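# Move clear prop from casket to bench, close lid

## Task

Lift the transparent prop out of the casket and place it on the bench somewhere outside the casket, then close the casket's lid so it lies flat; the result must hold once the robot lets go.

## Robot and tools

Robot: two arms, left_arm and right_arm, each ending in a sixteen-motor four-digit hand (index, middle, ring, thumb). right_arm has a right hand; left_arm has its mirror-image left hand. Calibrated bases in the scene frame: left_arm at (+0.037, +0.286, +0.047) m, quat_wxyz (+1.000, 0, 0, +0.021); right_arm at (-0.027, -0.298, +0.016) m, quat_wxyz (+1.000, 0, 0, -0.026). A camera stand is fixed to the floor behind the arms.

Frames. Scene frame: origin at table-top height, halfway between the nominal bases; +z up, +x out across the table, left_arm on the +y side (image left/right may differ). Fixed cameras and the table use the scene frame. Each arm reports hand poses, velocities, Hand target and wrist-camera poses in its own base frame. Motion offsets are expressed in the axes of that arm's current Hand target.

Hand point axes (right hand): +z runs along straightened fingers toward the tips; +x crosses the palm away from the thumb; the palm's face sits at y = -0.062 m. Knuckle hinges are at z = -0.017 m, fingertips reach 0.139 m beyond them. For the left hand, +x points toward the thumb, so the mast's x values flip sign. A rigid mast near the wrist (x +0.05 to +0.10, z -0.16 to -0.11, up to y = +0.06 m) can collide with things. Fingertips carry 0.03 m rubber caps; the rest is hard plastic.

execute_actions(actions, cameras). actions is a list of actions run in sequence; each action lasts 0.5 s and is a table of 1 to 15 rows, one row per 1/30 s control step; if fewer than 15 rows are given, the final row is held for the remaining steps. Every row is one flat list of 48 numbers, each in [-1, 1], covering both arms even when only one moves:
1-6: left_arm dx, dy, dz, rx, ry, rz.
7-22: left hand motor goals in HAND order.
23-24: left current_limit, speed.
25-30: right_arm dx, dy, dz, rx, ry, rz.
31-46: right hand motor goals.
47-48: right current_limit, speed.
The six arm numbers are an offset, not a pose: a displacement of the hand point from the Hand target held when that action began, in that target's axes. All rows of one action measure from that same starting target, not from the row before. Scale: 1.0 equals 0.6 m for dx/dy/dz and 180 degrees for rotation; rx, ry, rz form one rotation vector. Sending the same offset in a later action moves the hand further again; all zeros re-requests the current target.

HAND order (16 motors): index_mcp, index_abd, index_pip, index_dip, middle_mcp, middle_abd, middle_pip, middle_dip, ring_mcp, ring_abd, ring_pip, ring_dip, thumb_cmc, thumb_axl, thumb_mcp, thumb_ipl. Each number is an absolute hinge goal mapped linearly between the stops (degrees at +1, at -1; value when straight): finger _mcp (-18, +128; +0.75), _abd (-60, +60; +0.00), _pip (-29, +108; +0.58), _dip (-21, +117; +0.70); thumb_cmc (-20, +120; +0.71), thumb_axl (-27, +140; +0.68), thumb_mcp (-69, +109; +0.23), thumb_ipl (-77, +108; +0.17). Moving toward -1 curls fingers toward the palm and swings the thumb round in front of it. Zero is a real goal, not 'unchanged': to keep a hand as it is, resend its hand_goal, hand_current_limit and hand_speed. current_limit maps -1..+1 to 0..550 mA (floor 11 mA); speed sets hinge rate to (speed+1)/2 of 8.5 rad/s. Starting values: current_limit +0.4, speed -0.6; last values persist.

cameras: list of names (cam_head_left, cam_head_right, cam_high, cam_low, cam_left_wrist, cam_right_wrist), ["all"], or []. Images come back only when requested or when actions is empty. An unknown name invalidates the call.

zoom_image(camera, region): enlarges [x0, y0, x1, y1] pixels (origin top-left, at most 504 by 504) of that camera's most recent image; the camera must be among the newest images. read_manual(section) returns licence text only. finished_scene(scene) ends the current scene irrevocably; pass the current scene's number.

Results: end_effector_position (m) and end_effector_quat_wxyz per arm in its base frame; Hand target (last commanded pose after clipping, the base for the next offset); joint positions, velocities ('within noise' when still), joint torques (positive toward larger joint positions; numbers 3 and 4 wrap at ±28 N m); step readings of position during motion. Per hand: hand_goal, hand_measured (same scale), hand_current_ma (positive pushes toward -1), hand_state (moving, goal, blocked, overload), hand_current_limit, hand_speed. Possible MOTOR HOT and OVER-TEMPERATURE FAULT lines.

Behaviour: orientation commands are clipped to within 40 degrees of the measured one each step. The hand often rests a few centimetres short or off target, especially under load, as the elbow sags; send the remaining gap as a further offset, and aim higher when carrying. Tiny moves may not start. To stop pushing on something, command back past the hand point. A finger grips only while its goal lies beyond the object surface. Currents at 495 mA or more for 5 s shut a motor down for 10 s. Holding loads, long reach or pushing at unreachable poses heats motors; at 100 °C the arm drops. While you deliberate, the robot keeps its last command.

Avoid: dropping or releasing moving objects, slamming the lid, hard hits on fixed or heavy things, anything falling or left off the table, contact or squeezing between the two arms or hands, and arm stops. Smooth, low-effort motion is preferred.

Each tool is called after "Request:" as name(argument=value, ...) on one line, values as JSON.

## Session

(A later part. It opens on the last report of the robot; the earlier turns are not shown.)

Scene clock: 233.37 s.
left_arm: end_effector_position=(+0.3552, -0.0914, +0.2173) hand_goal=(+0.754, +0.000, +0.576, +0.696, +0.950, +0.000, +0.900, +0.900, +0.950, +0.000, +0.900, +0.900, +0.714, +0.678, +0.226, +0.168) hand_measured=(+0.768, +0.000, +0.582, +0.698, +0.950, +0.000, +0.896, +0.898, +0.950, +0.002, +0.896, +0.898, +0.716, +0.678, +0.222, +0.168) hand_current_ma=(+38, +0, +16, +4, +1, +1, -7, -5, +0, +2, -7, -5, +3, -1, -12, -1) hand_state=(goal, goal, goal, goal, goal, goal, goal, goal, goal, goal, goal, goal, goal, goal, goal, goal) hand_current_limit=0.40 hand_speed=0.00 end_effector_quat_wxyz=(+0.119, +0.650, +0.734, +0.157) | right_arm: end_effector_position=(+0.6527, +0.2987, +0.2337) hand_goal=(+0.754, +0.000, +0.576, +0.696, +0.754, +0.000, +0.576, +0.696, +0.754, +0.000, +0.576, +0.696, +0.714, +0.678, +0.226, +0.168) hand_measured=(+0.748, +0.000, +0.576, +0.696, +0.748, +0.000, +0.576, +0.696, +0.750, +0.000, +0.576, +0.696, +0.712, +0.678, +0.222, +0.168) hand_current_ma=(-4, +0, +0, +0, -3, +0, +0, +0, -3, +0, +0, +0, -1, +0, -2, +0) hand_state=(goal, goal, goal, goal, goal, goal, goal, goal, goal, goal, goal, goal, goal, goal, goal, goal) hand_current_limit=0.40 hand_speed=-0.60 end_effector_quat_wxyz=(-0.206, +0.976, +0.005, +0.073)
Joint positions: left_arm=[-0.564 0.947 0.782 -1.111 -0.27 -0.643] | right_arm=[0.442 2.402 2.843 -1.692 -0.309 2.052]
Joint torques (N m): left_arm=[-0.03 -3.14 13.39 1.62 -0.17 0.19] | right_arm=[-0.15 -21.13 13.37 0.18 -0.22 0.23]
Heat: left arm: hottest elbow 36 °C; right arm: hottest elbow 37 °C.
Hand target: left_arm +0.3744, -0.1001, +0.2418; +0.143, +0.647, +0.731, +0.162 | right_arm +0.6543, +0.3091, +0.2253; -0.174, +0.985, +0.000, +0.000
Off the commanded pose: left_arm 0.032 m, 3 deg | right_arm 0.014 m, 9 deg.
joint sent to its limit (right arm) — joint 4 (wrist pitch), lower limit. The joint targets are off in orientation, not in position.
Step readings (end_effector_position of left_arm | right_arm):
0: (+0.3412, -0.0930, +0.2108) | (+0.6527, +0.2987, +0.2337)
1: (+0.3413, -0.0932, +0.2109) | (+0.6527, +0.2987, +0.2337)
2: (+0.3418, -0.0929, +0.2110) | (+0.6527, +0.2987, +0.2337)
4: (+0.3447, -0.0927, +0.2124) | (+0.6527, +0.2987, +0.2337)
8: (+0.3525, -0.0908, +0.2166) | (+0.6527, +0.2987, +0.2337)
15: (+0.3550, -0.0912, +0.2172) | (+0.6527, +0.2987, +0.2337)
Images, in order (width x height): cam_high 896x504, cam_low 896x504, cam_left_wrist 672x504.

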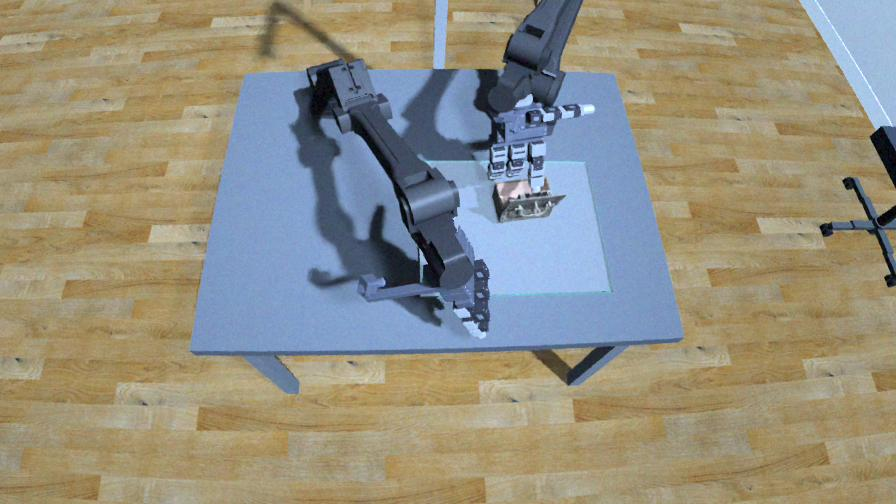

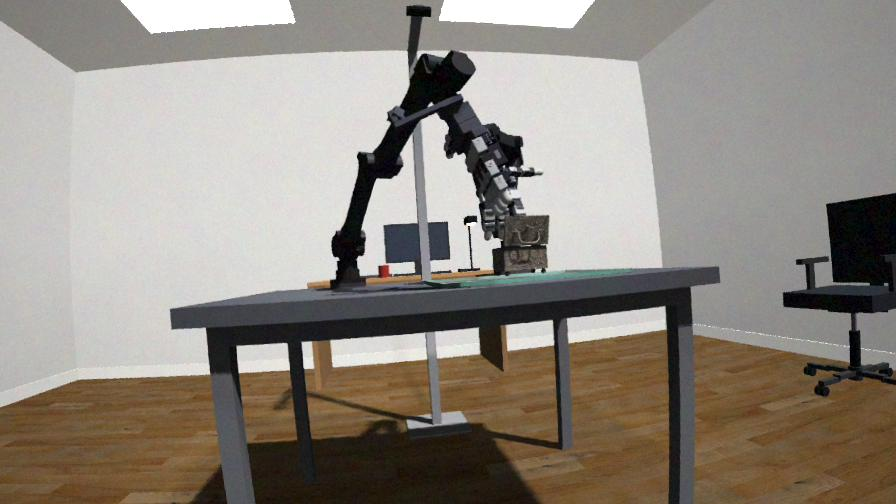

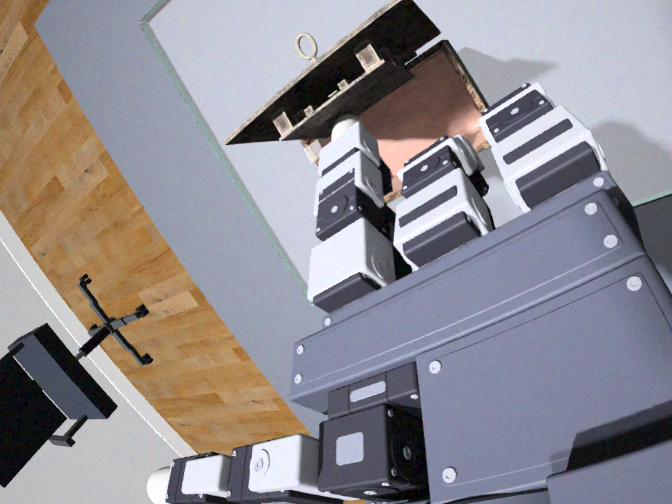

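Request:
execute_actions(actions=[[[0,0.026,-0.01,0,0,0,0.754,0,0.576,0.696,0.95,0,0.9,0.9,0.95,0,0.9,0.9,0.714,0.678,0.226,0.168,0.4,0,0,0,0,0,0,0,0.754,0,0.576,0.696,0.754,0,0.576,0.696,0.754,0,0.576,0.696,0.714,0.678,0.226,0.168,0.4,-0.6]],[[0,0.026,-0.01,0,0,0,0.754,0,0.576,0.696,0.95,0,0.9,0.9,0.95,0,0.9,0.9,0.714,0.678,0.226,0.168,0.4,0,0,0,0,0,0,0,0.754,0,0.576,0.696,0.754,0,0.576,0.696,0.754,0,0.576,0.696,0.714,0.678,0.226,0.168,0.4,-0.6]]], cameras=["cam_left_wrist","cam_high","cam_low","cam_right_wrist"])

Request:
zoom_image(camera="cam_right_wrist", region=[350, 150, 550, 350])

Request:
zoom_image(camera="cam_high", region=[480, 160, 580, 230])

Scene clock: 235.83 s.
left_arm: end_effector_position=(+0.3832, -0.0923, +0.2451) hand_goal=(+0.754, +0.000, +0.576, +0.696, +0.950, +0.000, +0.900, +0.900, +0.950, +0.000, +0.900, +0.900, +0.714, +0.678, +0.226, +0.168) hand_measured=(+0.764, +0.002, +0.582, +0.700, +0.950, +0.000, +0.896, +0.898, +0.950, +0.002, +0.896, +0.898, +0.716, +0.678, +0.222, +0.168) hand_current_ma=(+28, +4, +13, +8, +1, +1, -7, -5, +0, +2, -7, -5, +3, -1, -12, -1) hand_state=(goal, goal, goal, goal, goal, goal, goal, goal, goal, goal, goal, goal, goal, goal, goal, goal) hand_current_limit=0.40 hand_speed=0.00 end_effector_quat_wxyz=(+0.131, +0.648, +0.733, +0.159) | right_arm: end_effector_position=(+0.6527, +0.2987, +0.2337) hand_goal=(+0.754, +0.000, +0.576, +0.696, +0.754, +0.000, +0.576, +0.696, +0.754, +0.000, +0.576, +0.696, +0.714, +0.678, +0.226, +0.168) hand_measured=(+0.748, +0.000, +0.576, +0.696, +0.748, +0.000, +0.576, +0.696, +0.750, +0.000, +0.576, +0.696, +0.712, +0.678, +0.222, +0.168) hand_current_ma=(-4, +0, +0, +0, -3, +0, +0, +0, -3, +0, +0, +0, -1, +0, -2, +0) hand_state=(goal, goal, goal, goal, goal, goal, goal, goal, goal, goal, goal, goal, goal, goal, goal, goal) hand_current_limit=0.40 hand_speed=-0.60 end_effector_quat_wxyz=(-0.206, +0.976, +0.005, +0.073)
Joint positions: left_arm=[-0.511 0.993 0.874 -1.119 -0.253 -0.591] | right_arm=[0.442 2.402 2.843 -1.692 -0.309 2.052]
Joint torques (N m): left_arm=[-0.09 -4.07 13.38 0.58 -0.14 0.09] | right_arm=[-0.03 -21.07 13.35 0.21 -0.22 0.23]
Heat: left arm: hottest elbow 36 °C; right arm: hottest elbow 37 °C.
Hand target: left_arm +0.3975, -0.0973, +0.2658; +0.143, +0.647, +0.731, +0.162 | right_arm +0.6543, +0.3091, +0.2253; -0.174, +0.985, +0.000, +0.000
Off the commanded pose: left_arm 0.025 m, 1 deg | right_arm 0.014 m, 9 deg.
joint sent to its limit (right arm) — joint 4 (wrist pitch), lower limit. The joint targets are off in orientation, not in position.
Step readings (end_effector_position of left_arm | right_arm):
0: (+0.3552, -0.0915, +0.2172) | (+0.6527, +0.2987, +0.2337)
1: (+0.3552, -0.0915, +0.2172) | (+0.6527, +0.2987, +0.2337)
2: (+0.3558, -0.0916, +0.2177) | (+0.6527, +0.2987, +0.2337)
4: (+0.3583, -0.0913, +0.2193) | (+0.6527, +0.2987, +0.2337)
8: (+0.3662, -0.0909, +0.2272) | (+0.6527, +0.2987, +0.2337)
15: (+0.3696, -0.0921, +0.2323) | (+0.6527, +0.2987, +0.2337)
16: (+0.3698, -0.0921, +0.2324) | (+0.6527, +0.2987, +0.2337)
17: (+0.3703, -0.0923, +0.2326) | (+0.6527, +0.2987, +0.2337)
19: (+0.3725, -0.0921, +0.2339) | (+0.6527, +0.2987, +0.2337)
23: (+0.3799, -0.0911, +0.2410) | (+0.6527, +0.2987, +0.2337)
30: (+0.3831, -0.0920, +0.2459) | (+0.6527, +0.2987, +0.2337)
Images, in order (width x height): cam_high 896x504, cam_low 896x504, cam_left_wrist 672x504, cam_right_wrist 672x504.

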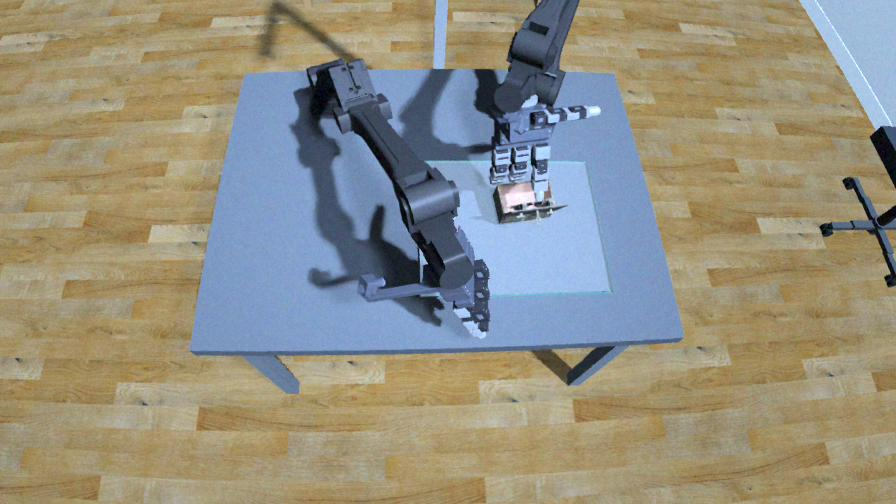

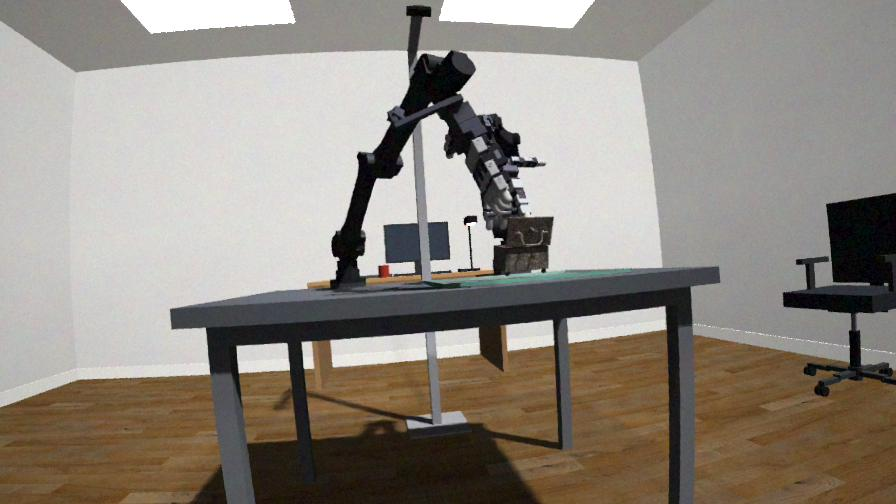

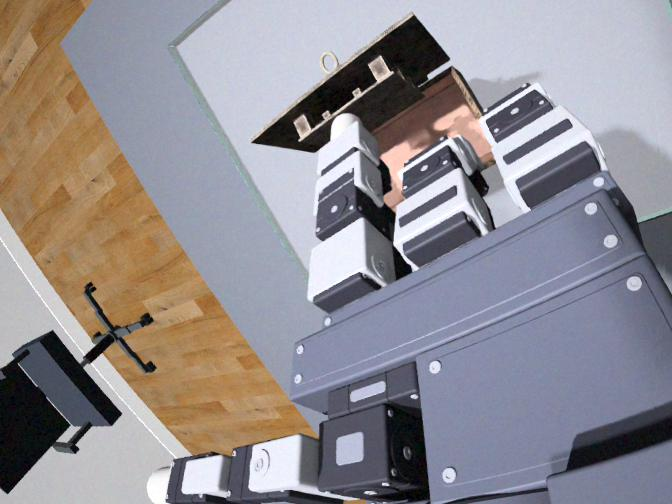

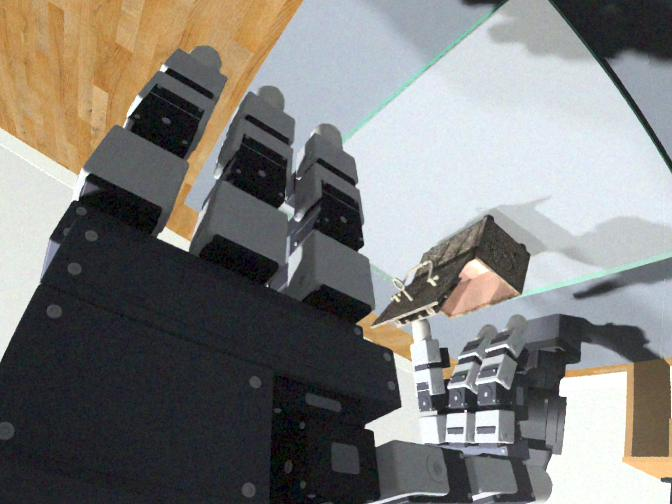

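Scaled by 2.520 from the camera's 672x504 image, which has a finer 960x720 frame.

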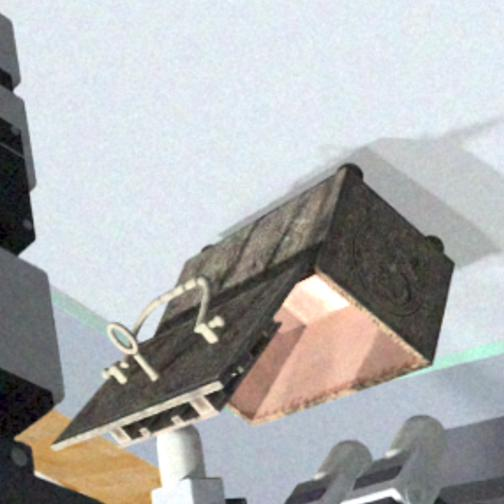

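Scaled by 5.040.

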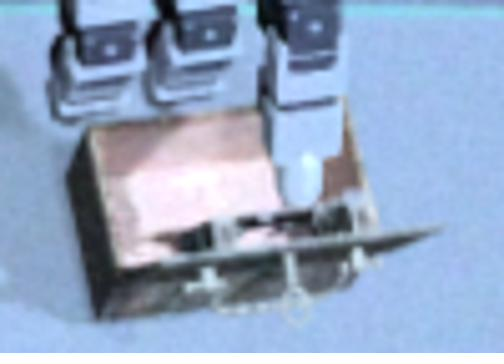

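Request:
zoom_image(camera="cam_low", region=[480, 200, 560, 280])

Scaled by 6.300.

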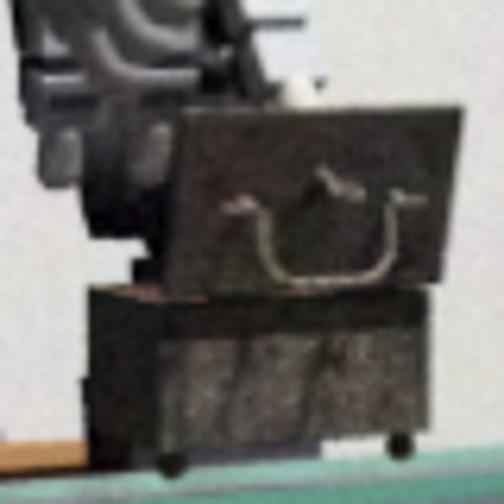

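Request:
execute_actions(actions=[[[0,-0.04,-0.02,0,0,0,0.754,0,0.576,0.696,0.95,0,0.9,0.9,0.95,0,0.9,0.9,0.714,0.678,0.226,0.168,0.4,0,0,0,0,0,0,0,0.754,0,0.576,0.696,0.754,0,0.576,0.696,0.754,0,0.576,0.696,0.714,0.678,0.226,0.168,0.4,-0.6]],[[0,-0.04,-0.02,0,0,0,0.754,0,0.576,0.696,0.95,0,0.9,0.9,0.95,0,0.9,0.9,0.714,0.678,0.226,0.168,0.4,0,0,0,0,0,0,0,0.754,0,0.576,0.696,0.754,0,0.576,0.696,0.754,0,0.576,0.696,0.714,0.678,0.226,0.168,0.4,-0.6]]], cameras=["cam_left_wrist","cam_low","cam_right_wrist"])

Request:
zoom_image(camera="cam_right_wrist", region=[350, 150, 550, 350])

Request:
zoom_image(camera="cam_left_wrist", region=[240, 0, 500, 180])

Request:
zoom_image(camera="cam_low", region=[480, 200, 560, 280])

Scene clock: 238.67 s.
left_arm: end_effector_position=(+0.3474, -0.1039, +0.2671) hand_goal=(+0.754, +0.000, +0.576, +0.696, +0.950, +0.000, +0.900, +0.900, +0.950, +0.000, +0.900, +0.900, +0.714, +0.678, +0.226, +0.168) hand_measured=(+0.762, +0.000, +0.580, +0.700, +0.950, +0.000, +0.896, +0.898, +0.950, +0.002, +0.896, +0.898, +0.716, +0.678, +0.222, +0.168) hand_current_ma=(+24, +1, +10, +7, +1, +1, -7, -5, +0, +2, -7, -5, +3, -1, -12, -1) hand_state=(goal, goal, goal, goal, goal, goal, goal, goal, goal, goal, goal, goal, goal, goal, goal, goal) hand_current_limit=0.40 hand_speed=0.00 end_effector_quat_wxyz=(+0.144, +0.648, +0.730, +0.162) | right_arm: end_effector_position=(+0.6527, +0.2987, +0.2337) hand_goal=(+0.754, +0.000, +0.576, +0.696, +0.754, +0.000, +0.576, +0.696, +0.754, +0.000, +0.576, +0.696, +0.714, +0.678, +0.226, +0.168) hand_measured=(+0.748, +0.000, +0.576, +0.696, +0.748, +0.000, +0.576, +0.696, +0.750, +0.000, +0.576, +0.696, +0.712, +0.678, +0.222, +0.168) hand_current_ma=(-4, +0, +0, +0, -3, +0, +0, +0, -3, +0, +0, +0, -1, +0, -2, +0) hand_state=(goal, goal, goal, goal, goal, goal, goal, goal, goal, goal, goal, goal, goal, goal, goal, goal) hand_current_limit=0.40 hand_speed=-0.60 end_effector_quat_wxyz=(-0.206, +0.976, +0.005, +0.073)
Joint positions: left_arm=[-0.622 0.905 0.874 -1.208 -0.29 -0.691] | right_arm=[0.442 2.402 2.843 -1.692 -0.309 2.052]
Joint torques (N m): left_arm=[-2.37 -4.89 8.81 0.68 -0.32 -0.1] | right_arm=[-0.15 -21.13 13.38 0.16 -0.22 0.23]
Heat: left arm: hottest elbow 36 °C; right arm: hottest elbow 37 °C.
Hand target: left_arm +0.3443, -0.1039, +0.2673; +0.143, +0.647, +0.731, +0.162 | right_arm +0.6543, +0.3091, +0.2253; -0.174, +0.985, +0.000, +0.000
Off the commanded pose: left_arm 0.003 m, 0 deg | right_arm 0.014 m, 9 deg.
joint sent to its limit (right arm) — joint 4 (wrist pitch), lower limit. The joint targets are off in orientation, not in position.
Step readings (end_effector_position of left_arm | right_arm):
0: (+0.3832, -0.0923, +0.2451) | (+0.6527, +0.2987, +0.2337)
1: (+0.3832, -0.0923, +0.2451) | (+0.6527, +0.2987, +0.2337)
2: (+0.3827, -0.0921, +0.2448) | (+0.6527, +0.2987, +0.2337)
4: (+0.3802, -0.0921, +0.2442) | (+0.6527, +0.2987, +0.2337)
8: (+0.3738, -0.0962, +0.2460) | (+0.6527, +0.2987, +0.2337)
15: (+0.3692, -0.0975, +0.2503) | (+0.6527, +0.2987, +0.2337)
16: (+0.3691, -0.0974, +0.2503) | (+0.6527, +0.2987, +0.2337)
17: (+0.3682, -0.0977, +0.2507) | (+0.6527, +0.2987, +0.2337)
19: (+0.3640, -0.0986, +0.2531) | (+0.6527, +0.2987, +0.2337)
23: (+0.3537, -0.1043, +0.2623) | (+0.6527, +0.2987, +0.2337)
30: (+0.3480, -0.1043, +0.2673) | (+0.6527, +0.2987, +0.2337)
Images, in order (width x height): cam_low 896x504, cam_left_wrist 672x504, cam_right_wrist 672x504.

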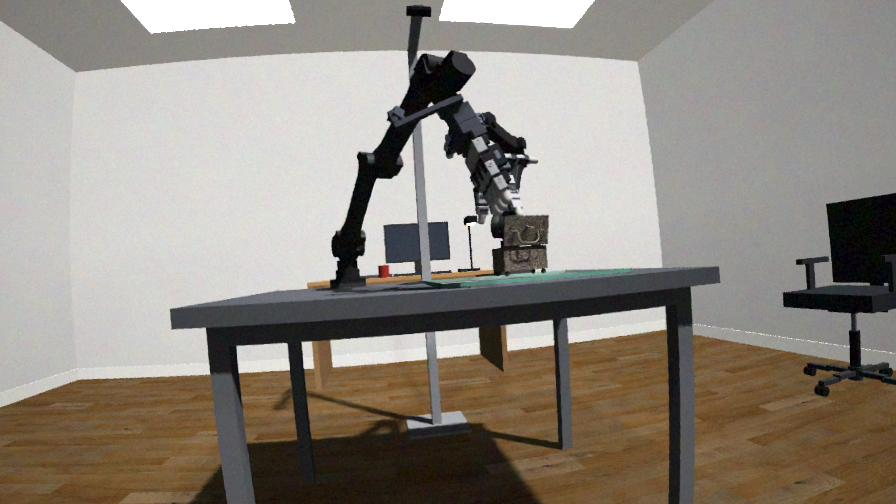

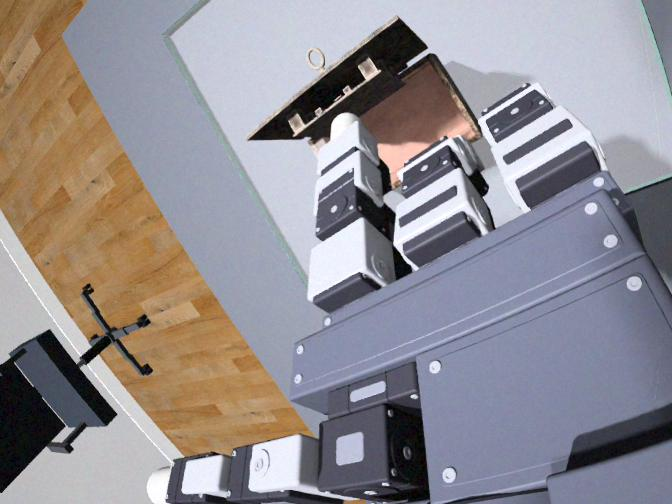

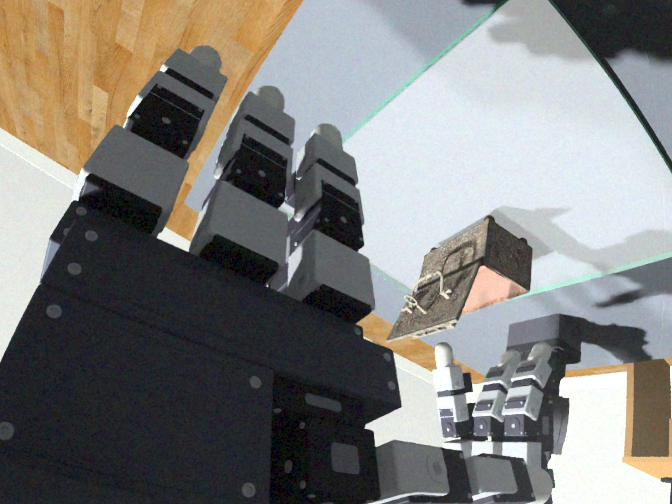

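Scaled by 2.520 from the camera's 672x504 image, which has a finer 960x720 frame.

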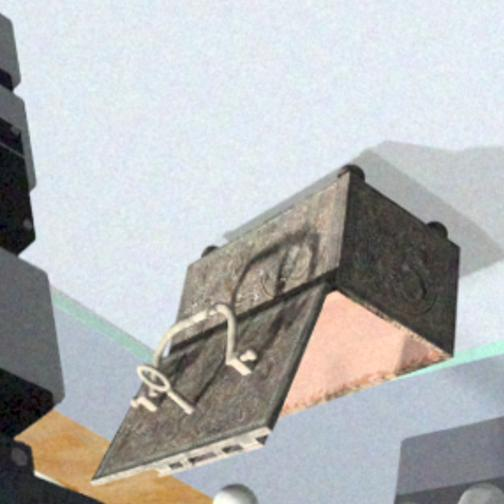

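Scaled by 1.938 from the camera's 672x504 image, which has a finer 960x720 frame.

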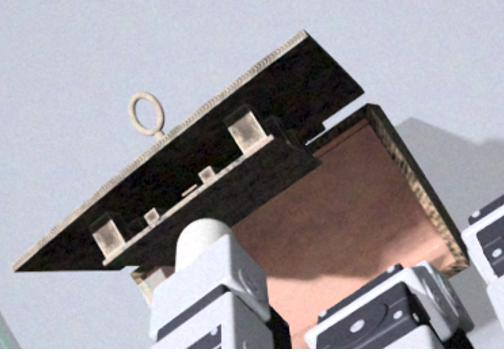

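Scaled by 6.300.

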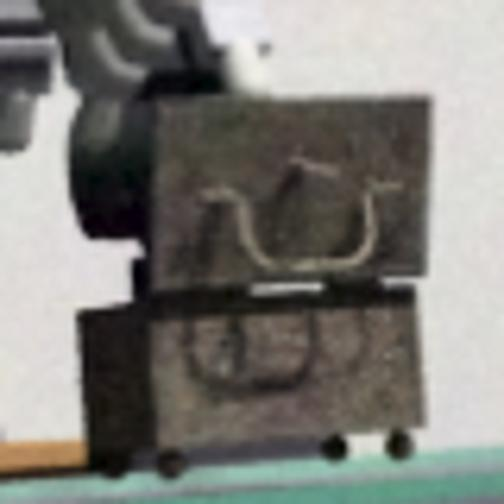

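Request:
zoom_image(camera="cam_left_wrist", region=[290, 110, 370, 180])

Scaled by 6.300 from the camera's 672x504 image, which has a finer 960x720 frame.

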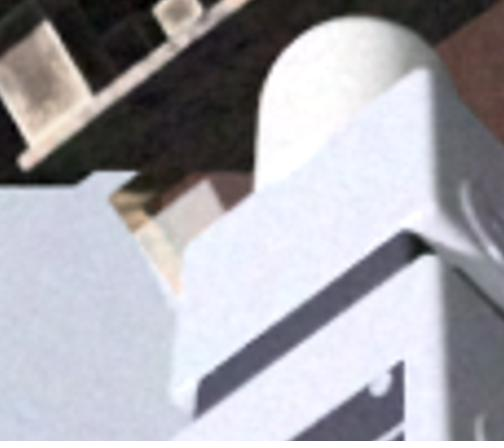

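Request:
execute_actions(actions=[[[-0.055,-0.007,-0.003,0,0,0,0.754,0,0.576,0.696,0.95,0,0.9,0.9,0.95,0,0.9,0.9,0.714,0.678,0.226,0.168,0.4,0,0,0,0,0,0,0,0.754,0,0.576,0.696,0.754,0,0.576,0.696,0.754,0,0.576,0.696,0.714,0.678,0.226,0.168,0.4,-0.6]]], cameras=["cam_left_wrist"])

Request:
zoom_image(camera="cam_left_wrist", region=[250, 80, 350, 180])

Scene clock: 241.23 s.
left_arm: end_effector_position=(+0.3382, -0.1315, +0.2543) hand_goal=(+0.754, +0.000, +0.576, +0.696, +0.950, +0.000, +0.900, +0.900, +0.950, +0.000, +0.900, +0.900, +0.714, +0.678, +0.226, +0.168) hand_measured=(+0.762, +0.000, +0.580, +0.700, +0.950, +0.000, +0.896, +0.898, +0.950, +0.002, +0.896, +0.898, +0.716, +0.678, +0.222, +0.168) hand_current_ma=(+19, +1, +9, +7, +1, +1, -7, -5, +0, +2, -7, -5, +3, -1, -12, -1) hand_state=(goal, goal, goal, goal, goal, goal, goal, goal, goal, goal, goal, goal, goal, goal, goal, goal) hand_current_limit=0.40 hand_speed=0.00 end_effector_quat_wxyz=(+0.135, +0.652, +0.729, +0.162) | right_arm: end_effector_position=(+0.6527, +0.2987, +0.2337) hand_goal=(+0.754, +0.000, +0.576, +0.696, +0.754, +0.000, +0.576, +0.696, +0.754, +0.000, +0.576, +0.696, +0.714, +0.678, +0.226, +0.168) hand_measured=(+0.748, +0.000, +0.576, +0.696, +0.748, +0.000, +0.576, +0.696, +0.750, +0.000, +0.576, +0.696, +0.712, +0.678, +0.222, +0.168) hand_current_ma=(-4, +0, +0, +0, -3, +0, +0, +0, -3, +0, +0, +0, -1, +0, -2, +0) hand_state=(goal, goal, goal, goal, goal, goal, goal, goal, goal, goal, goal, goal, goal, goal, goal, goal) hand_current_limit=0.40 hand_speed=-0.60 end_effector_quat_wxyz=(-0.206, +0.976, +0.005, +0.073)
Joint positions: left_arm=[-0.728 0.953 0.874 -1.21 -0.322 -0.794] | right_arm=[0.442 2.402 2.843 -1.692 -0.309 2.052]
Joint torques (N m): left_arm=[-1.14 -3.31 11.78 0.68 -0.39 -0.13] | right_arm=[-0.15 -21.19 13.37 0.17 -0.22 0.23]
Heat: left arm: hottest elbow 36 °C; right arm: hottest elbow 37 °C.
Hand target: left_arm +0.3437, -0.1371, +0.2671; +0.143, +0.647, +0.731, +0.162 | right_arm +0.6543, +0.3091, +0.2253; -0.174, +0.985, +0.000, +0.000
Off the commanded pose: left_arm 0.015 m, 1 deg | right_arm 0.014 m, 9 deg.
joint sent to its limit (right arm) — joint 4 (wrist pitch), lower limit. The joint targets are off in orientation, not in position.
Step readings (end_effector_position of left_arm | right_arm):
0: (+0.3474, -0.1038, +0.2671) | (+0.6527, +0.2987, +0.2337)
1: (+0.3473, -0.1039, +0.2672) | (+0.6527, +0.2987, +0.2337)
2: (+0.3470, -0.1040, +0.2679) | (+0.6527, +0.2987, +0.2337)
4: (+0.3446, -0.1102, +0.2681) | (+0.6527, +0.2987, +0.2337)
8: (+0.3389, -0.1296, +0.2610) | (+0.6527, +0.2987, +0.2337)
15: (+0.3386, -0.1325, +0.2544) | (+0.6527, +0.2987, +0.2337)
Images, in order (width x height): cam_left_wrist 672x504.

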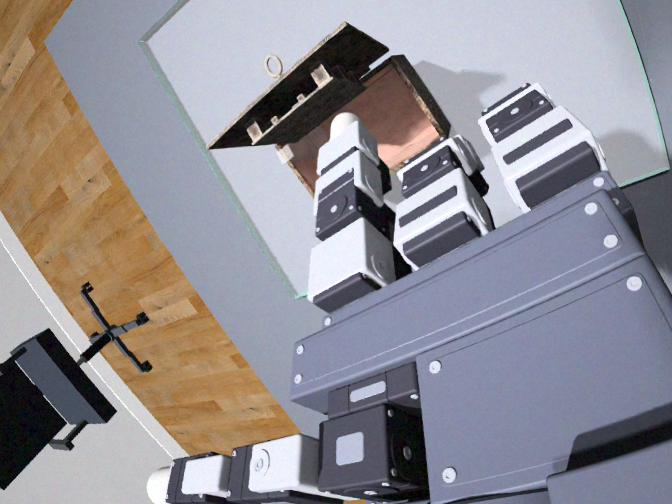

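Scaled by 5.040 from the camera's 672x504 image, which has a finer 960x720 frame.

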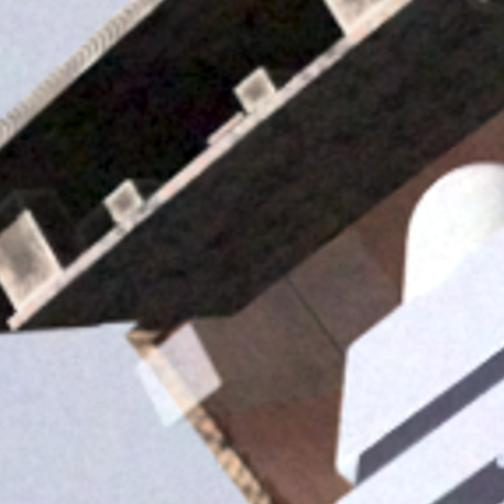

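Request:
execute_actions(actions=[], cameras=["cam_high","cam_head_right"])

Request:
zoom_image(camera="cam_high", region=[480, 160, 580, 230])

Scene clock: 243.30 s.
left_arm: end_effector_position=(+0.3382, -0.1315, +0.2543) hand_goal=(+0.754, +0.000, +0.576, +0.696, +0.950, +0.000, +0.900, +0.900, +0.950, +0.000, +0.900, +0.900, +0.714, +0.678, +0.226, +0.168) hand_measured=(+0.762, +0.000, +0.580, +0.700, +0.950, +0.000, +0.896, +0.898, +0.950, +0.002, +0.896, +0.898, +0.716, +0.678, +0.222, +0.168) hand_current_ma=(+19, +1, +9, +7, +1, +1, -7, -5, +0, +2, -7, -5, +3, -1, -12, -1) hand_state=(goal, goal, goal, goal, goal, goal, goal, goal, goal, goal, goal, goal, goal, goal, goal, goal) hand_current_limit=0.40 hand_speed=0.00 end_effector_quat_wxyz=(+0.135, +0.652, +0.729, +0.162) | right_arm: end_effector_position=(+0.6527, +0.2987, +0.2337) hand_goal=(+0.754, +0.000, +0.576, +0.696, +0.754, +0.000, +0.576, +0.696, +0.754, +0.000, +0.576, +0.696, +0.714, +0.678, +0.226, +0.168) hand_measured=(+0.748, +0.000, +0.576, +0.696, +0.748, +0.000, +0.576, +0.696, +0.750, +0.000, +0.576, +0.696, +0.712, +0.678, +0.222, +0.168) hand_current_ma=(-4, +0, +0, +0, -3, +0, +0, +0, -3, +0, +0, +0, -1, +0, -2, +0) hand_state=(goal, goal, goal, goal, goal, goal, goal, goal, goal, goal, goal, goal, goal, goal, goal, goal) hand_current_limit=0.40 hand_speed=-0.60 end_effector_quat_wxyz=(-0.206, +0.976, +0.005, +0.073)
Joint positions: left_arm=[-0.728 0.953 0.874 -1.21 -0.322 -0.794] | right_arm=[0.442 2.402 2.843 -1.692 -0.309 2.052]
Joint velocities: within noise
Joint torques (N m): left_arm=[-1.49 -3.78 11.7 0.62 -0.38 -0.11] | right_arm=[-0.21 -21.25 13.37 0.18 -0.22 0.23]
Heat: left arm: hottest elbow 37 °C; right arm: hottest elbow 37 °C.
Hand target: left_arm +0.3437, -0.1371, +0.2671; +0.143, +0.647, +0.731, +0.162 | right_arm +0.6543, +0.3091, +0.2253; -0.174, +0.985, +0.000, +0.000
Off the commanded pose: left_arm 0.015 m, 1 deg | right_arm 0.014 m, 9 deg.
Images, in order (width x height): cam_head_right 896x504, cam_high 896x504.

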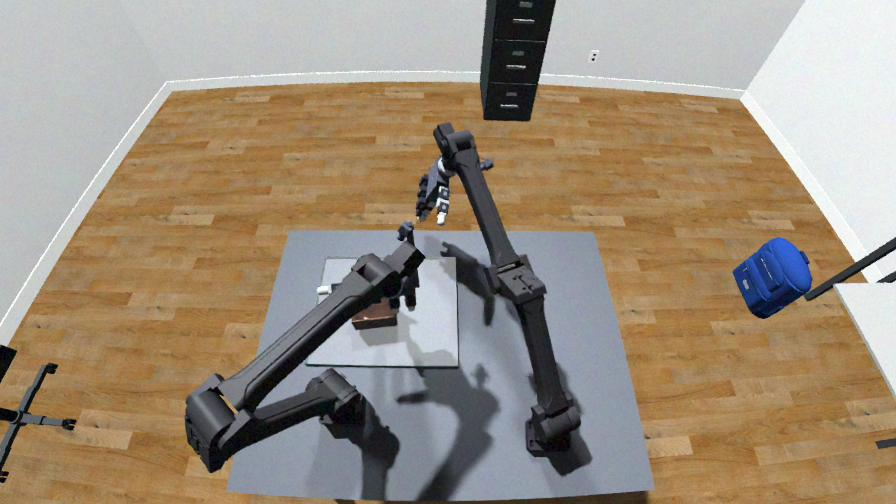

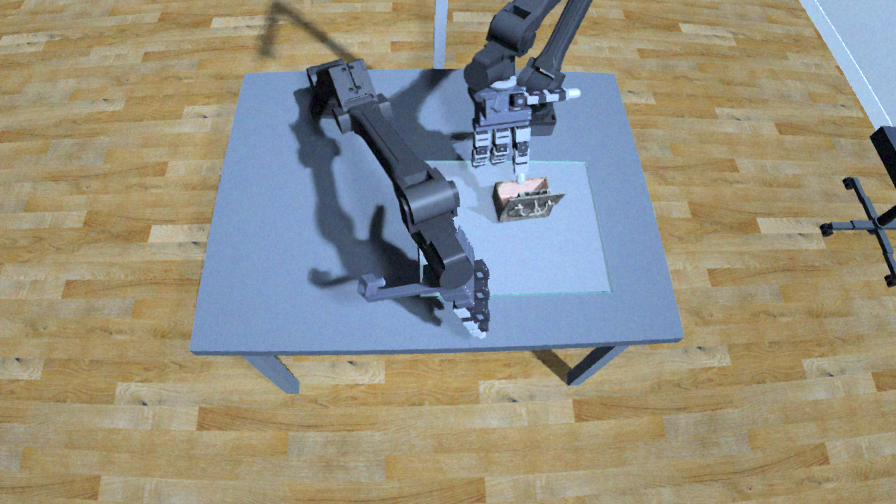

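Scaled by 5.040.

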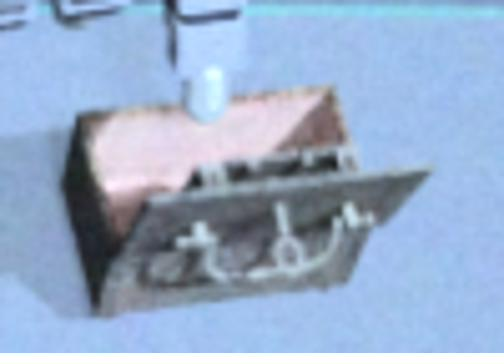

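Request:
execute_actions(actions=[[[0.188,-0.03,0.01,0,0,0,0.754,0,0.576,0.696,0.95,0,0.9,0.9,0.95,0,0.9,0.9,0.714,0.678,0.226,0.168,0.4,0,0,0,0,0,0,0,0.754,0,0.576,0.696,0.754,0,0.576,0.696,0.754,0,0.576,0.696,0.714,0.678,0.226,0.168,0.4,-0.6]],[[0,-0.0047,0.076,0,0,0,0.754,0,0.576,0.696,0.95,0,0.9,0.9,0.95,0,0.9,0.9,0.714,0.678,0.226,0.168,0.4,0,0,0,0,0,0,0,0.754,0,0.576,0.696,0.754,0,0.576,0.696,0.754,0,0.576,0.696,0.714,0.678,0.226,0.168,0.4,-0.6]]], cameras=["cam_left_wrist"])

Request:
zoom_image(camera="cam_left_wrist", region=[310, 80, 430, 180])

Scene clock: 246.47 s.
left_arm: end_effector_position=(+0.3308, -0.0261, +0.2187) hand_goal=(+0.754, +0.000, +0.576, +0.696, +0.950, +0.000, +0.900, +0.900, +0.950, +0.000, +0.900, +0.900, +0.714, +0.678, +0.226, +0.168) hand_measured=(+0.760, +0.000, +0.580, +0.700, +0.950, +0.000, +0.896, +0.898, +0.950, +0.000, +0.896, +0.898, +0.716, +0.678, +0.222, +0.168) hand_current_ma=(+17, +1, +9, +7, +1, +1, -7, -5, +0, +1, -7, -5, +4, -1, -12, -1) hand_state=(goal, goal, goal, goal, goal, goal, goal, goal, goal, goal, goal, goal, goal, goal, goal, goal) hand_current_limit=0.40 hand_speed=0.00 end_effector_quat_wxyz=(+0.149, +0.644, +0.732, +0.163) | right_arm: end_effector_position=(+0.6527, +0.2987, +0.2337) hand_goal=(+0.754, +0.000, +0.576, +0.696, +0.754, +0.000, +0.576, +0.696, +0.754, +0.000, +0.576, +0.696, +0.714, +0.678, +0.226, +0.168) hand_measured=(+0.748, +0.000, +0.576, +0.696, +0.748, +0.000, +0.576, +0.696, +0.750, +0.000, +0.576, +0.696, +0.712, +0.678, +0.222, +0.168) hand_current_ma=(-4, +0, +0, +0, -3, +0, +0, +0, -3, +0, +0, +0, -1, +0, -2, +0) hand_state=(goal, goal, goal, goal, goal, goal, goal, goal, goal, goal, goal, goal, goal, goal, goal, goal) hand_current_limit=0.40 hand_speed=-0.60 end_effector_quat_wxyz=(-0.206, +0.976, +0.005, +0.073)
Joint positions: left_arm=[-0.347 0.729 0.659 -1.095 -0.191 -0.434] | right_arm=[0.442 2.402 2.843 -1.692 -0.309 2.052]
Joint torques (N m): left_arm=[-0.5 -0.73 8.38 1.58 -0.1 0.18] | right_arm=[-0.09 -21.13 13.34 0.16 -0.22 0.23]
Heat: left arm: hottest elbow 37 °C; right arm: hottest elbow 37 °C.
Hand target: left_arm +0.3329, -0.0248, +0.2117; +0.143, +0.647, +0.731, +0.162 | right_arm +0.6543, +0.3091, +0.2253; -0.174, +0.985, +0.000, +0.000
Off the commanded pose: left_arm 0.008 m, 1 deg | right_arm 0.014 m, 9 deg.
joint sent to its limit (right arm) — joint 4 (wrist pitch), lower limit. The joint targets are off in orientation, not in position.
Step readings (end_effector_position of left_arm | right_arm):
0: (+0.3382, -0.1315, +0.2543) | (+0.6527, +0.2987, +0.2337)
1: (+0.3382, -0.1314, +0.2543) | (+0.6527, +0.2987, +0.2337)
2: (+0.3380, -0.1297, +0.2537) | (+0.6527, +0.2987, +0.2337)
4: (+0.3359, -0.1106, +0.2509) | (+0.6527, +0.2987, +0.2337)
8: (+0.3212, -0.0514, +0.2505) | (+0.6527, +0.2987, +0.2337)
15: (+0.3159, -0.0277, +0.2615) | (+0.6527, +0.2987, +0.2337)
16: (+0.3164, -0.0276, +0.2611) | (+0.6527, +0.2987, +0.2337)
17: (+0.3175, -0.0275, +0.2586) | (+0.6527, +0.2987, +0.2337)
19: (+0.3202, -0.0270, +0.2489) | (+0.6527, +0.2987, +0.2337)
23: (+0.3220, -0.0236, +0.2237) | (+0.6527, +0.2987, +0.2337)
30: (+0.3293, -0.0249, +0.2177) | (+0.6527, +0.2987, +0.2337)
Images, in order (width x height): cam_left_wrist 672x504.

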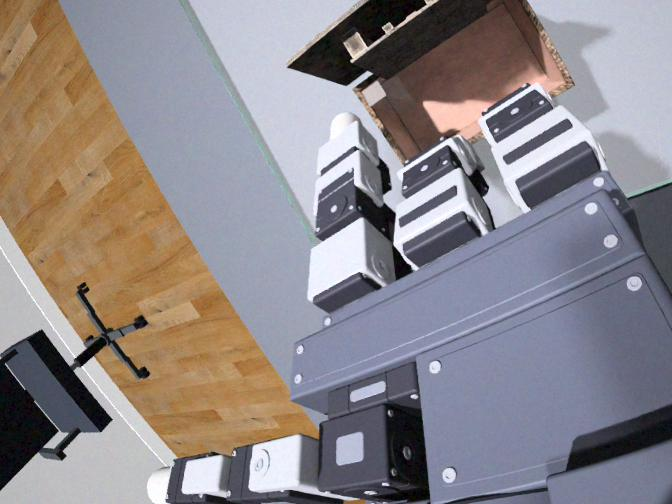

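Scaled by 4.200 from the camera's 672x504 image, which has a finer 960x720 frame.

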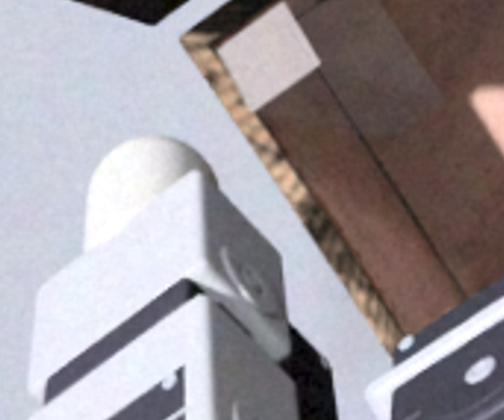

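Request:
execute_actions(actions=[[[-0.0058,-0.0157,0.0478,0,0,0,0.754,0,0.576,0.696,0.95,0,0.9,0.9,0.95,0,0.9,0.9,0.714,0.678,0.226,0.168,0.4,0,0,0,0,0,0,0,0.754,0,0.576,0.696,0.754,0,0.576,0.696,0.754,0,0.576,0.696,0.714,0.678,0.226,0.168,0.4,-0.6]]], cameras=["cam_left_wrist"])

Request:
zoom_image(camera="cam_left_wrist", region=[310, 80, 430, 180])

Scene clock: 249.27 s.
left_arm: end_effector_position=(+0.3348, -0.0276, +0.1914) hand_goal=(+0.754, +0.000, +0.576, +0.696, +0.950, +0.000, +0.900, +0.900, +0.950, +0.000, +0.900, +0.900, +0.714, +0.678, +0.226, +0.168) hand_measured=(+0.760, +0.000, +0.580, +0.700, +0.962, +0.004, +0.906, +0.904, +0.964, +0.006, +0.910, +0.906, +0.716, +0.678, +0.222, +0.168) hand_current_ma=(+17, +1, +9, +7, +34, +6, +16, +7, +42, +11, +26, +12, +5, -1, -12, -1) hand_state=(goal, goal, goal, goal, goal, goal, goal, goal, goal, goal, goal, goal, goal, goal, goal, goal) hand_current_limit=0.40 hand_speed=0.00 end_effector_quat_wxyz=(+0.148, +0.645, +0.732, +0.163) | right_arm: end_effector_position=(+0.6527, +0.2987, +0.2337) hand_goal=(+0.754, +0.000, +0.576, +0.696, +0.754, +0.000, +0.576, +0.696, +0.754, +0.000, +0.576, +0.696, +0.714, +0.678, +0.226, +0.168) hand_measured=(+0.748, +0.000, +0.576, +0.696, +0.748, +0.000, +0.576, +0.696, +0.750, +0.000, +0.576, +0.696, +0.712, +0.678, +0.222, +0.168) hand_current_ma=(-4, +0, +0, +0, -3, +0, +0, +0, -3, +0, +0, +0, -1, +0, -2, +0) hand_state=(goal, goal, goal, goal, goal, goal, goal, goal, goal, goal, goal, goal, goal, goal, goal, goal) hand_current_limit=0.40 hand_speed=-0.60 end_effector_quat_wxyz=(-0.206, +0.976, +0.005, +0.073)
Joint positions: left_arm=[-0.347 0.756 0.598 -1.008 -0.191 -0.433] | right_arm=[0.442 2.402 2.843 -1.692 -0.309 2.052]
Joint torques (N m): left_arm=[-1.08 -0.73 7.9 2.15 -0.17 0.01] | right_arm=[-0.21 -21.07 13.38 0.23 -0.23 0.23]
Heat: left arm: hottest elbow 37 °C; right arm: hottest elbow 37 °C.
Hand target: left_arm +0.3367, -0.0278, +0.1815; +0.143, +0.647, +0.731, +0.162 | right_arm +0.6543, +0.3091, +0.2253; -0.174, +0.985, +0.000, +0.000
Off the commanded pose: left_arm 0.010 m, 1 deg | right_arm 0.014 m, 9 deg.
joint sent to its limit (right arm) — joint 4 (wrist pitch), lower limit. The joint targets are off in orientation, not in position.
Step readings (end_effector_position of left_arm | right_arm):
0: (+0.3308, -0.0261, +0.2187) | (+0.6527, +0.2987, +0.2337)
1: (+0.3308, -0.0261, +0.2185) | (+0.6527, +0.2987, +0.2337)
2: (+0.3316, -0.0264, +0.2177) | (+0.6527, +0.2987, +0.2337)
4: (+0.3334, -0.0271, +0.2132) | (+0.6527, +0.2987, +0.2337)
8: (+0.3325, -0.0268, +0.1946) | (+0.6527, +0.2987, +0.2337)
15: (+0.3345, -0.0275, +0.1914) | (+0.6527, +0.2987, +0.2337)
Images, in order (width x height): cam_left_wrist 672x504.

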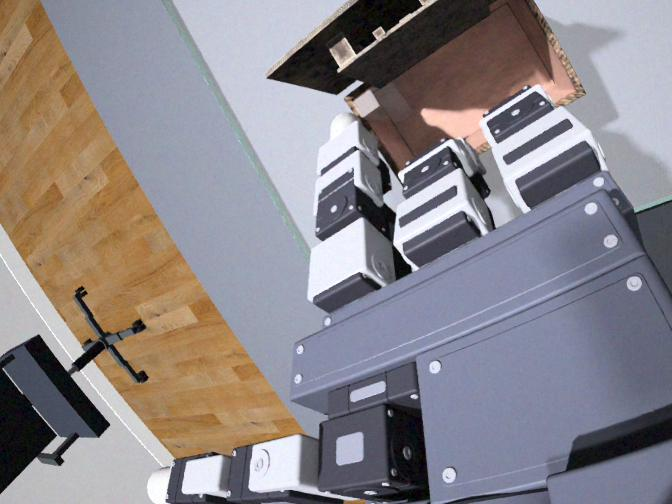

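Scaled by 4.200 from the camera's 672x504 image, which has a finer 960x720 frame.

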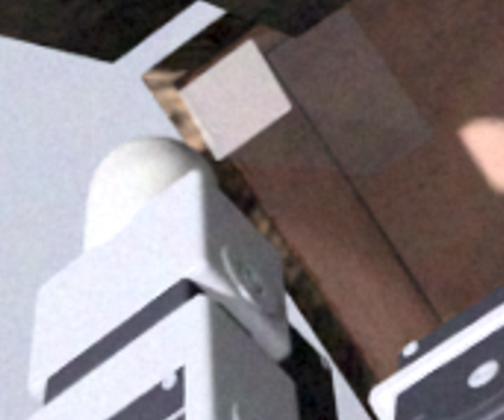

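Request:
execute_actions(actions=[[[0,0.0211,-0.0453,0,0,0,0.754,0,0.576,0.696,0.95,0,0.9,0.9,0.95,0,0.9,0.9,0.714,0.678,0.226,0.168,0.4,0,0,0,0,0,0,0,0.754,0,0.576,0.696,0.754,0,0.576,0.696,0.754,0,0.576,0.696,0.714,0.678,0.226,0.168,0.4,-0.6]],[[0,0,0,0,0,0,0.754,0,0.576,0.696,0.79,0,0.576,0.696,0.79,0,0.576,0.696,0.714,0.678,0.226,0.168,0.4,0,0,0,0,0,0,0,0.754,0,0.576,0.696,0.754,0,0.576,0.696,0.754,0,0.576,0.696,0.714,0.678,0.226,0.168,0.4,-0.6]],[[0,-0.0211,0.0453,0,0,0,0.754,0,0.576,0.696,0.79,0,0.576,0.696,0.79,0,0.576,0.696,0.714,0.678,0.226,0.168,0.4,0,0,0,0,0,0,0,0.754,0,0.576,0.696,0.754,0,0.576,0.696,0.754,0,0.576,0.696,0.714,0.678,0.226,0.168,0.4,-0.6]]], cameras=["cam_left_wrist","cam_high"])

Request:
zoom_image(camera="cam_left_wrist", region=[310, 60, 430, 180])

Request:
zoom_image(camera="cam_high", region=[480, 150, 580, 230])

Scene clock: 252.97 s.
left_arm: end_effector_position=(+0.3363, -0.0284, +0.1905) hand_goal=(+0.754, +0.000, +0.576, +0.696, +0.790, +0.000, +0.576, +0.696, +0.790, +0.000, +0.576, +0.696, +0.714, +0.678, +0.226, +0.168) hand_measured=(+0.760, +0.000, +0.580, +0.700, +0.796, +0.004, +0.580, +0.698, +0.796, +0.004, +0.580, +0.698, +0.716, +0.678, +0.222, +0.168) hand_current_ma=(+13, +1, +8, +7, +16, +6, +7, +6, +13, +5, +7, +6, +5, -1, -12, -1) hand_state=(goal, goal, goal, goal, goal, goal, goal, goal, goal, goal, goal, goal, goal, goal, goal, goal) hand_current_limit=0.40 hand_speed=0.00 end_effector_quat_wxyz=(+0.150, +0.645, +0.731, +0.164) | right_arm: end_effector_position=(+0.6527, +0.2987, +0.2337) hand_goal=(+0.754, +0.000, +0.576, +0.696, +0.754, +0.000, +0.576, +0.696, +0.754, +0.000, +0.576, +0.696, +0.714, +0.678, +0.226, +0.168) hand_measured=(+0.748, +0.000, +0.576, +0.696, +0.748, +0.000, +0.576, +0.696, +0.750, +0.000, +0.576, +0.696, +0.712, +0.678, +0.222, +0.168) hand_current_ma=(-4, +0, +0, +0, -3, +0, +0, +0, -3, +0, +0, +0, -1, +0, -2, +0) hand_state=(goal, goal, goal, goal, goal, goal, goal, goal, goal, goal, goal, goal, goal, goal, goal, goal) hand_current_limit=0.40 hand_speed=-0.60 end_effector_quat_wxyz=(-0.206, +0.976, +0.005, +0.073)
Joint positions: left_arm=[-0.347 0.76 0.596 -0.999 -0.19 -0.432] | right_arm=[0.442 2.402 2.843 -1.692 -0.309 2.052]
Joint torques (N m): left_arm=[-0.97 -0.79 8.01 1.73 -0.21 0] | right_arm=[-0.15 -21.13 13.38 0.21 -0.22 0.23]
Heat: left arm: hottest elbow 37 °C; right arm: hottest elbow 37 °C.
Hand target: left_arm +0.3367, -0.0278, +0.1815; +0.143, +0.647, +0.731, +0.162 | right_arm +0.6543, +0.3091, +0.2253; -0.174, +0.985, +0.000, +0.000
Off the commanded pose: left_arm 0.009 m, 1 deg | right_arm 0.014 m, 9 deg.
joint sent to its limit (right arm) — joint 4 (wrist pitch), lower limit. The joint targets are off in orientation, not in position.
Step readings (end_effector_position of left_arm | right_arm):
0: (+0.3349, -0.0276, +0.1913) | (+0.6527, +0.2987, +0.2337)
1: (+0.3349, -0.0276, +0.1913) | (+0.6527, +0.2987, +0.2337)
2: (+0.3346, -0.0275, +0.1911) | (+0.6527, +0.2987, +0.2337)
4: (+0.3326, -0.0268, +0.1893) | (+0.6527, +0.2987, +0.2337)
8: (+0.3271, -0.0248, +0.1849) | (+0.6527, +0.2987, +0.2337)
15: (+0.3245, -0.0239, +0.1828) | (+0.6527, +0.2987, +0.2337)
16: (+0.3244, -0.0238, +0.1827) | (+0.6527, +0.2987, +0.2337)
17: (+0.3239, -0.0239, +0.1823) | (+0.6527, +0.2987, +0.2337)
19: (+0.3208, -0.0241, +0.1803) | (+0.6527, +0.2987, +0.2337)
23: (+0.3206, -0.0241, +0.1809) | (+0.6527, +0.2987, +0.2337)
30: (+0.3226, -0.0235, +0.1845) | (+0.6527, +0.2987, +0.2337)
31: (+0.3228, -0.0235, +0.1846) | (+0.6527, +0.2987, +0.2337)
32: (+0.3239, -0.0239, +0.1854) | (+0.6527, +0.2987, +0.2337)
34: (+0.3286, -0.0257, +0.1891) | (+0.6527, +0.2987, +0.2337)
38: (+0.3357, -0.0282, +0.1950) | (+0.6527, +0.2987, +0.2337)
45: (+0.3361, -0.0284, +0.1913) | (+0.6527, +0.2987, +0.2337)
Images, in order (width x height): cam_high 896x504, cam_left_wrist 672x504.

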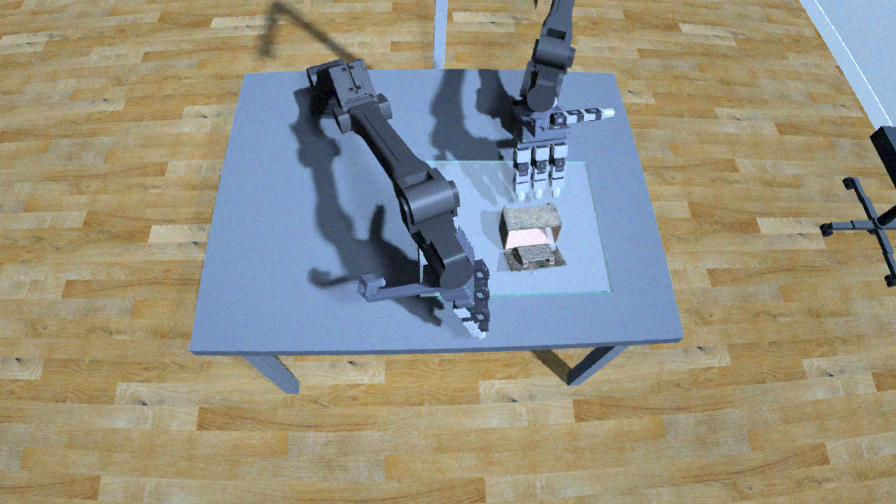

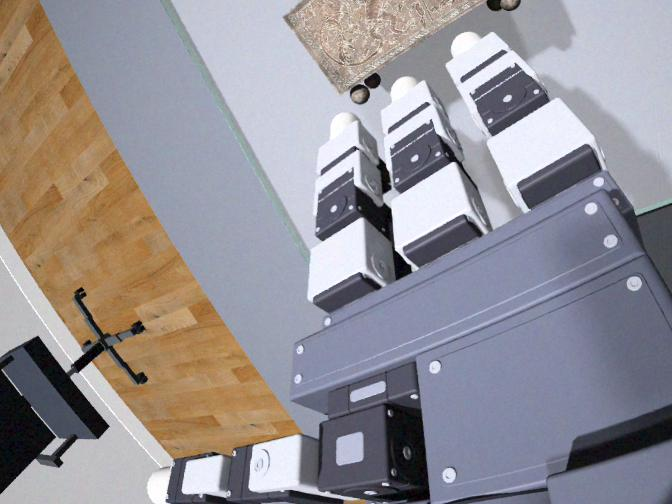

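Scaled by 4.200 from the camera's 672x504 image, which has a finer 960x720 frame.

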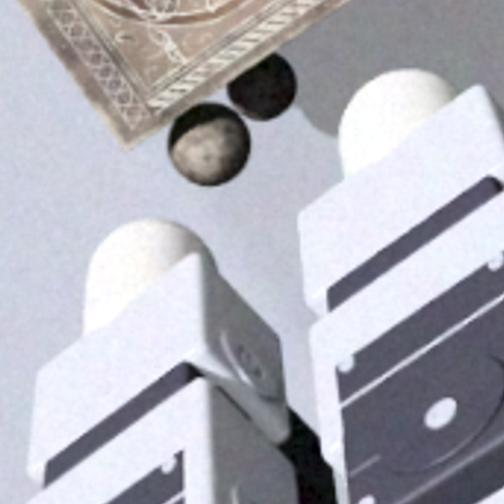

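Scaled by 5.040.

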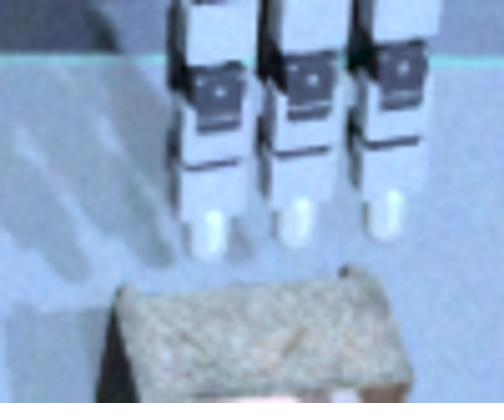

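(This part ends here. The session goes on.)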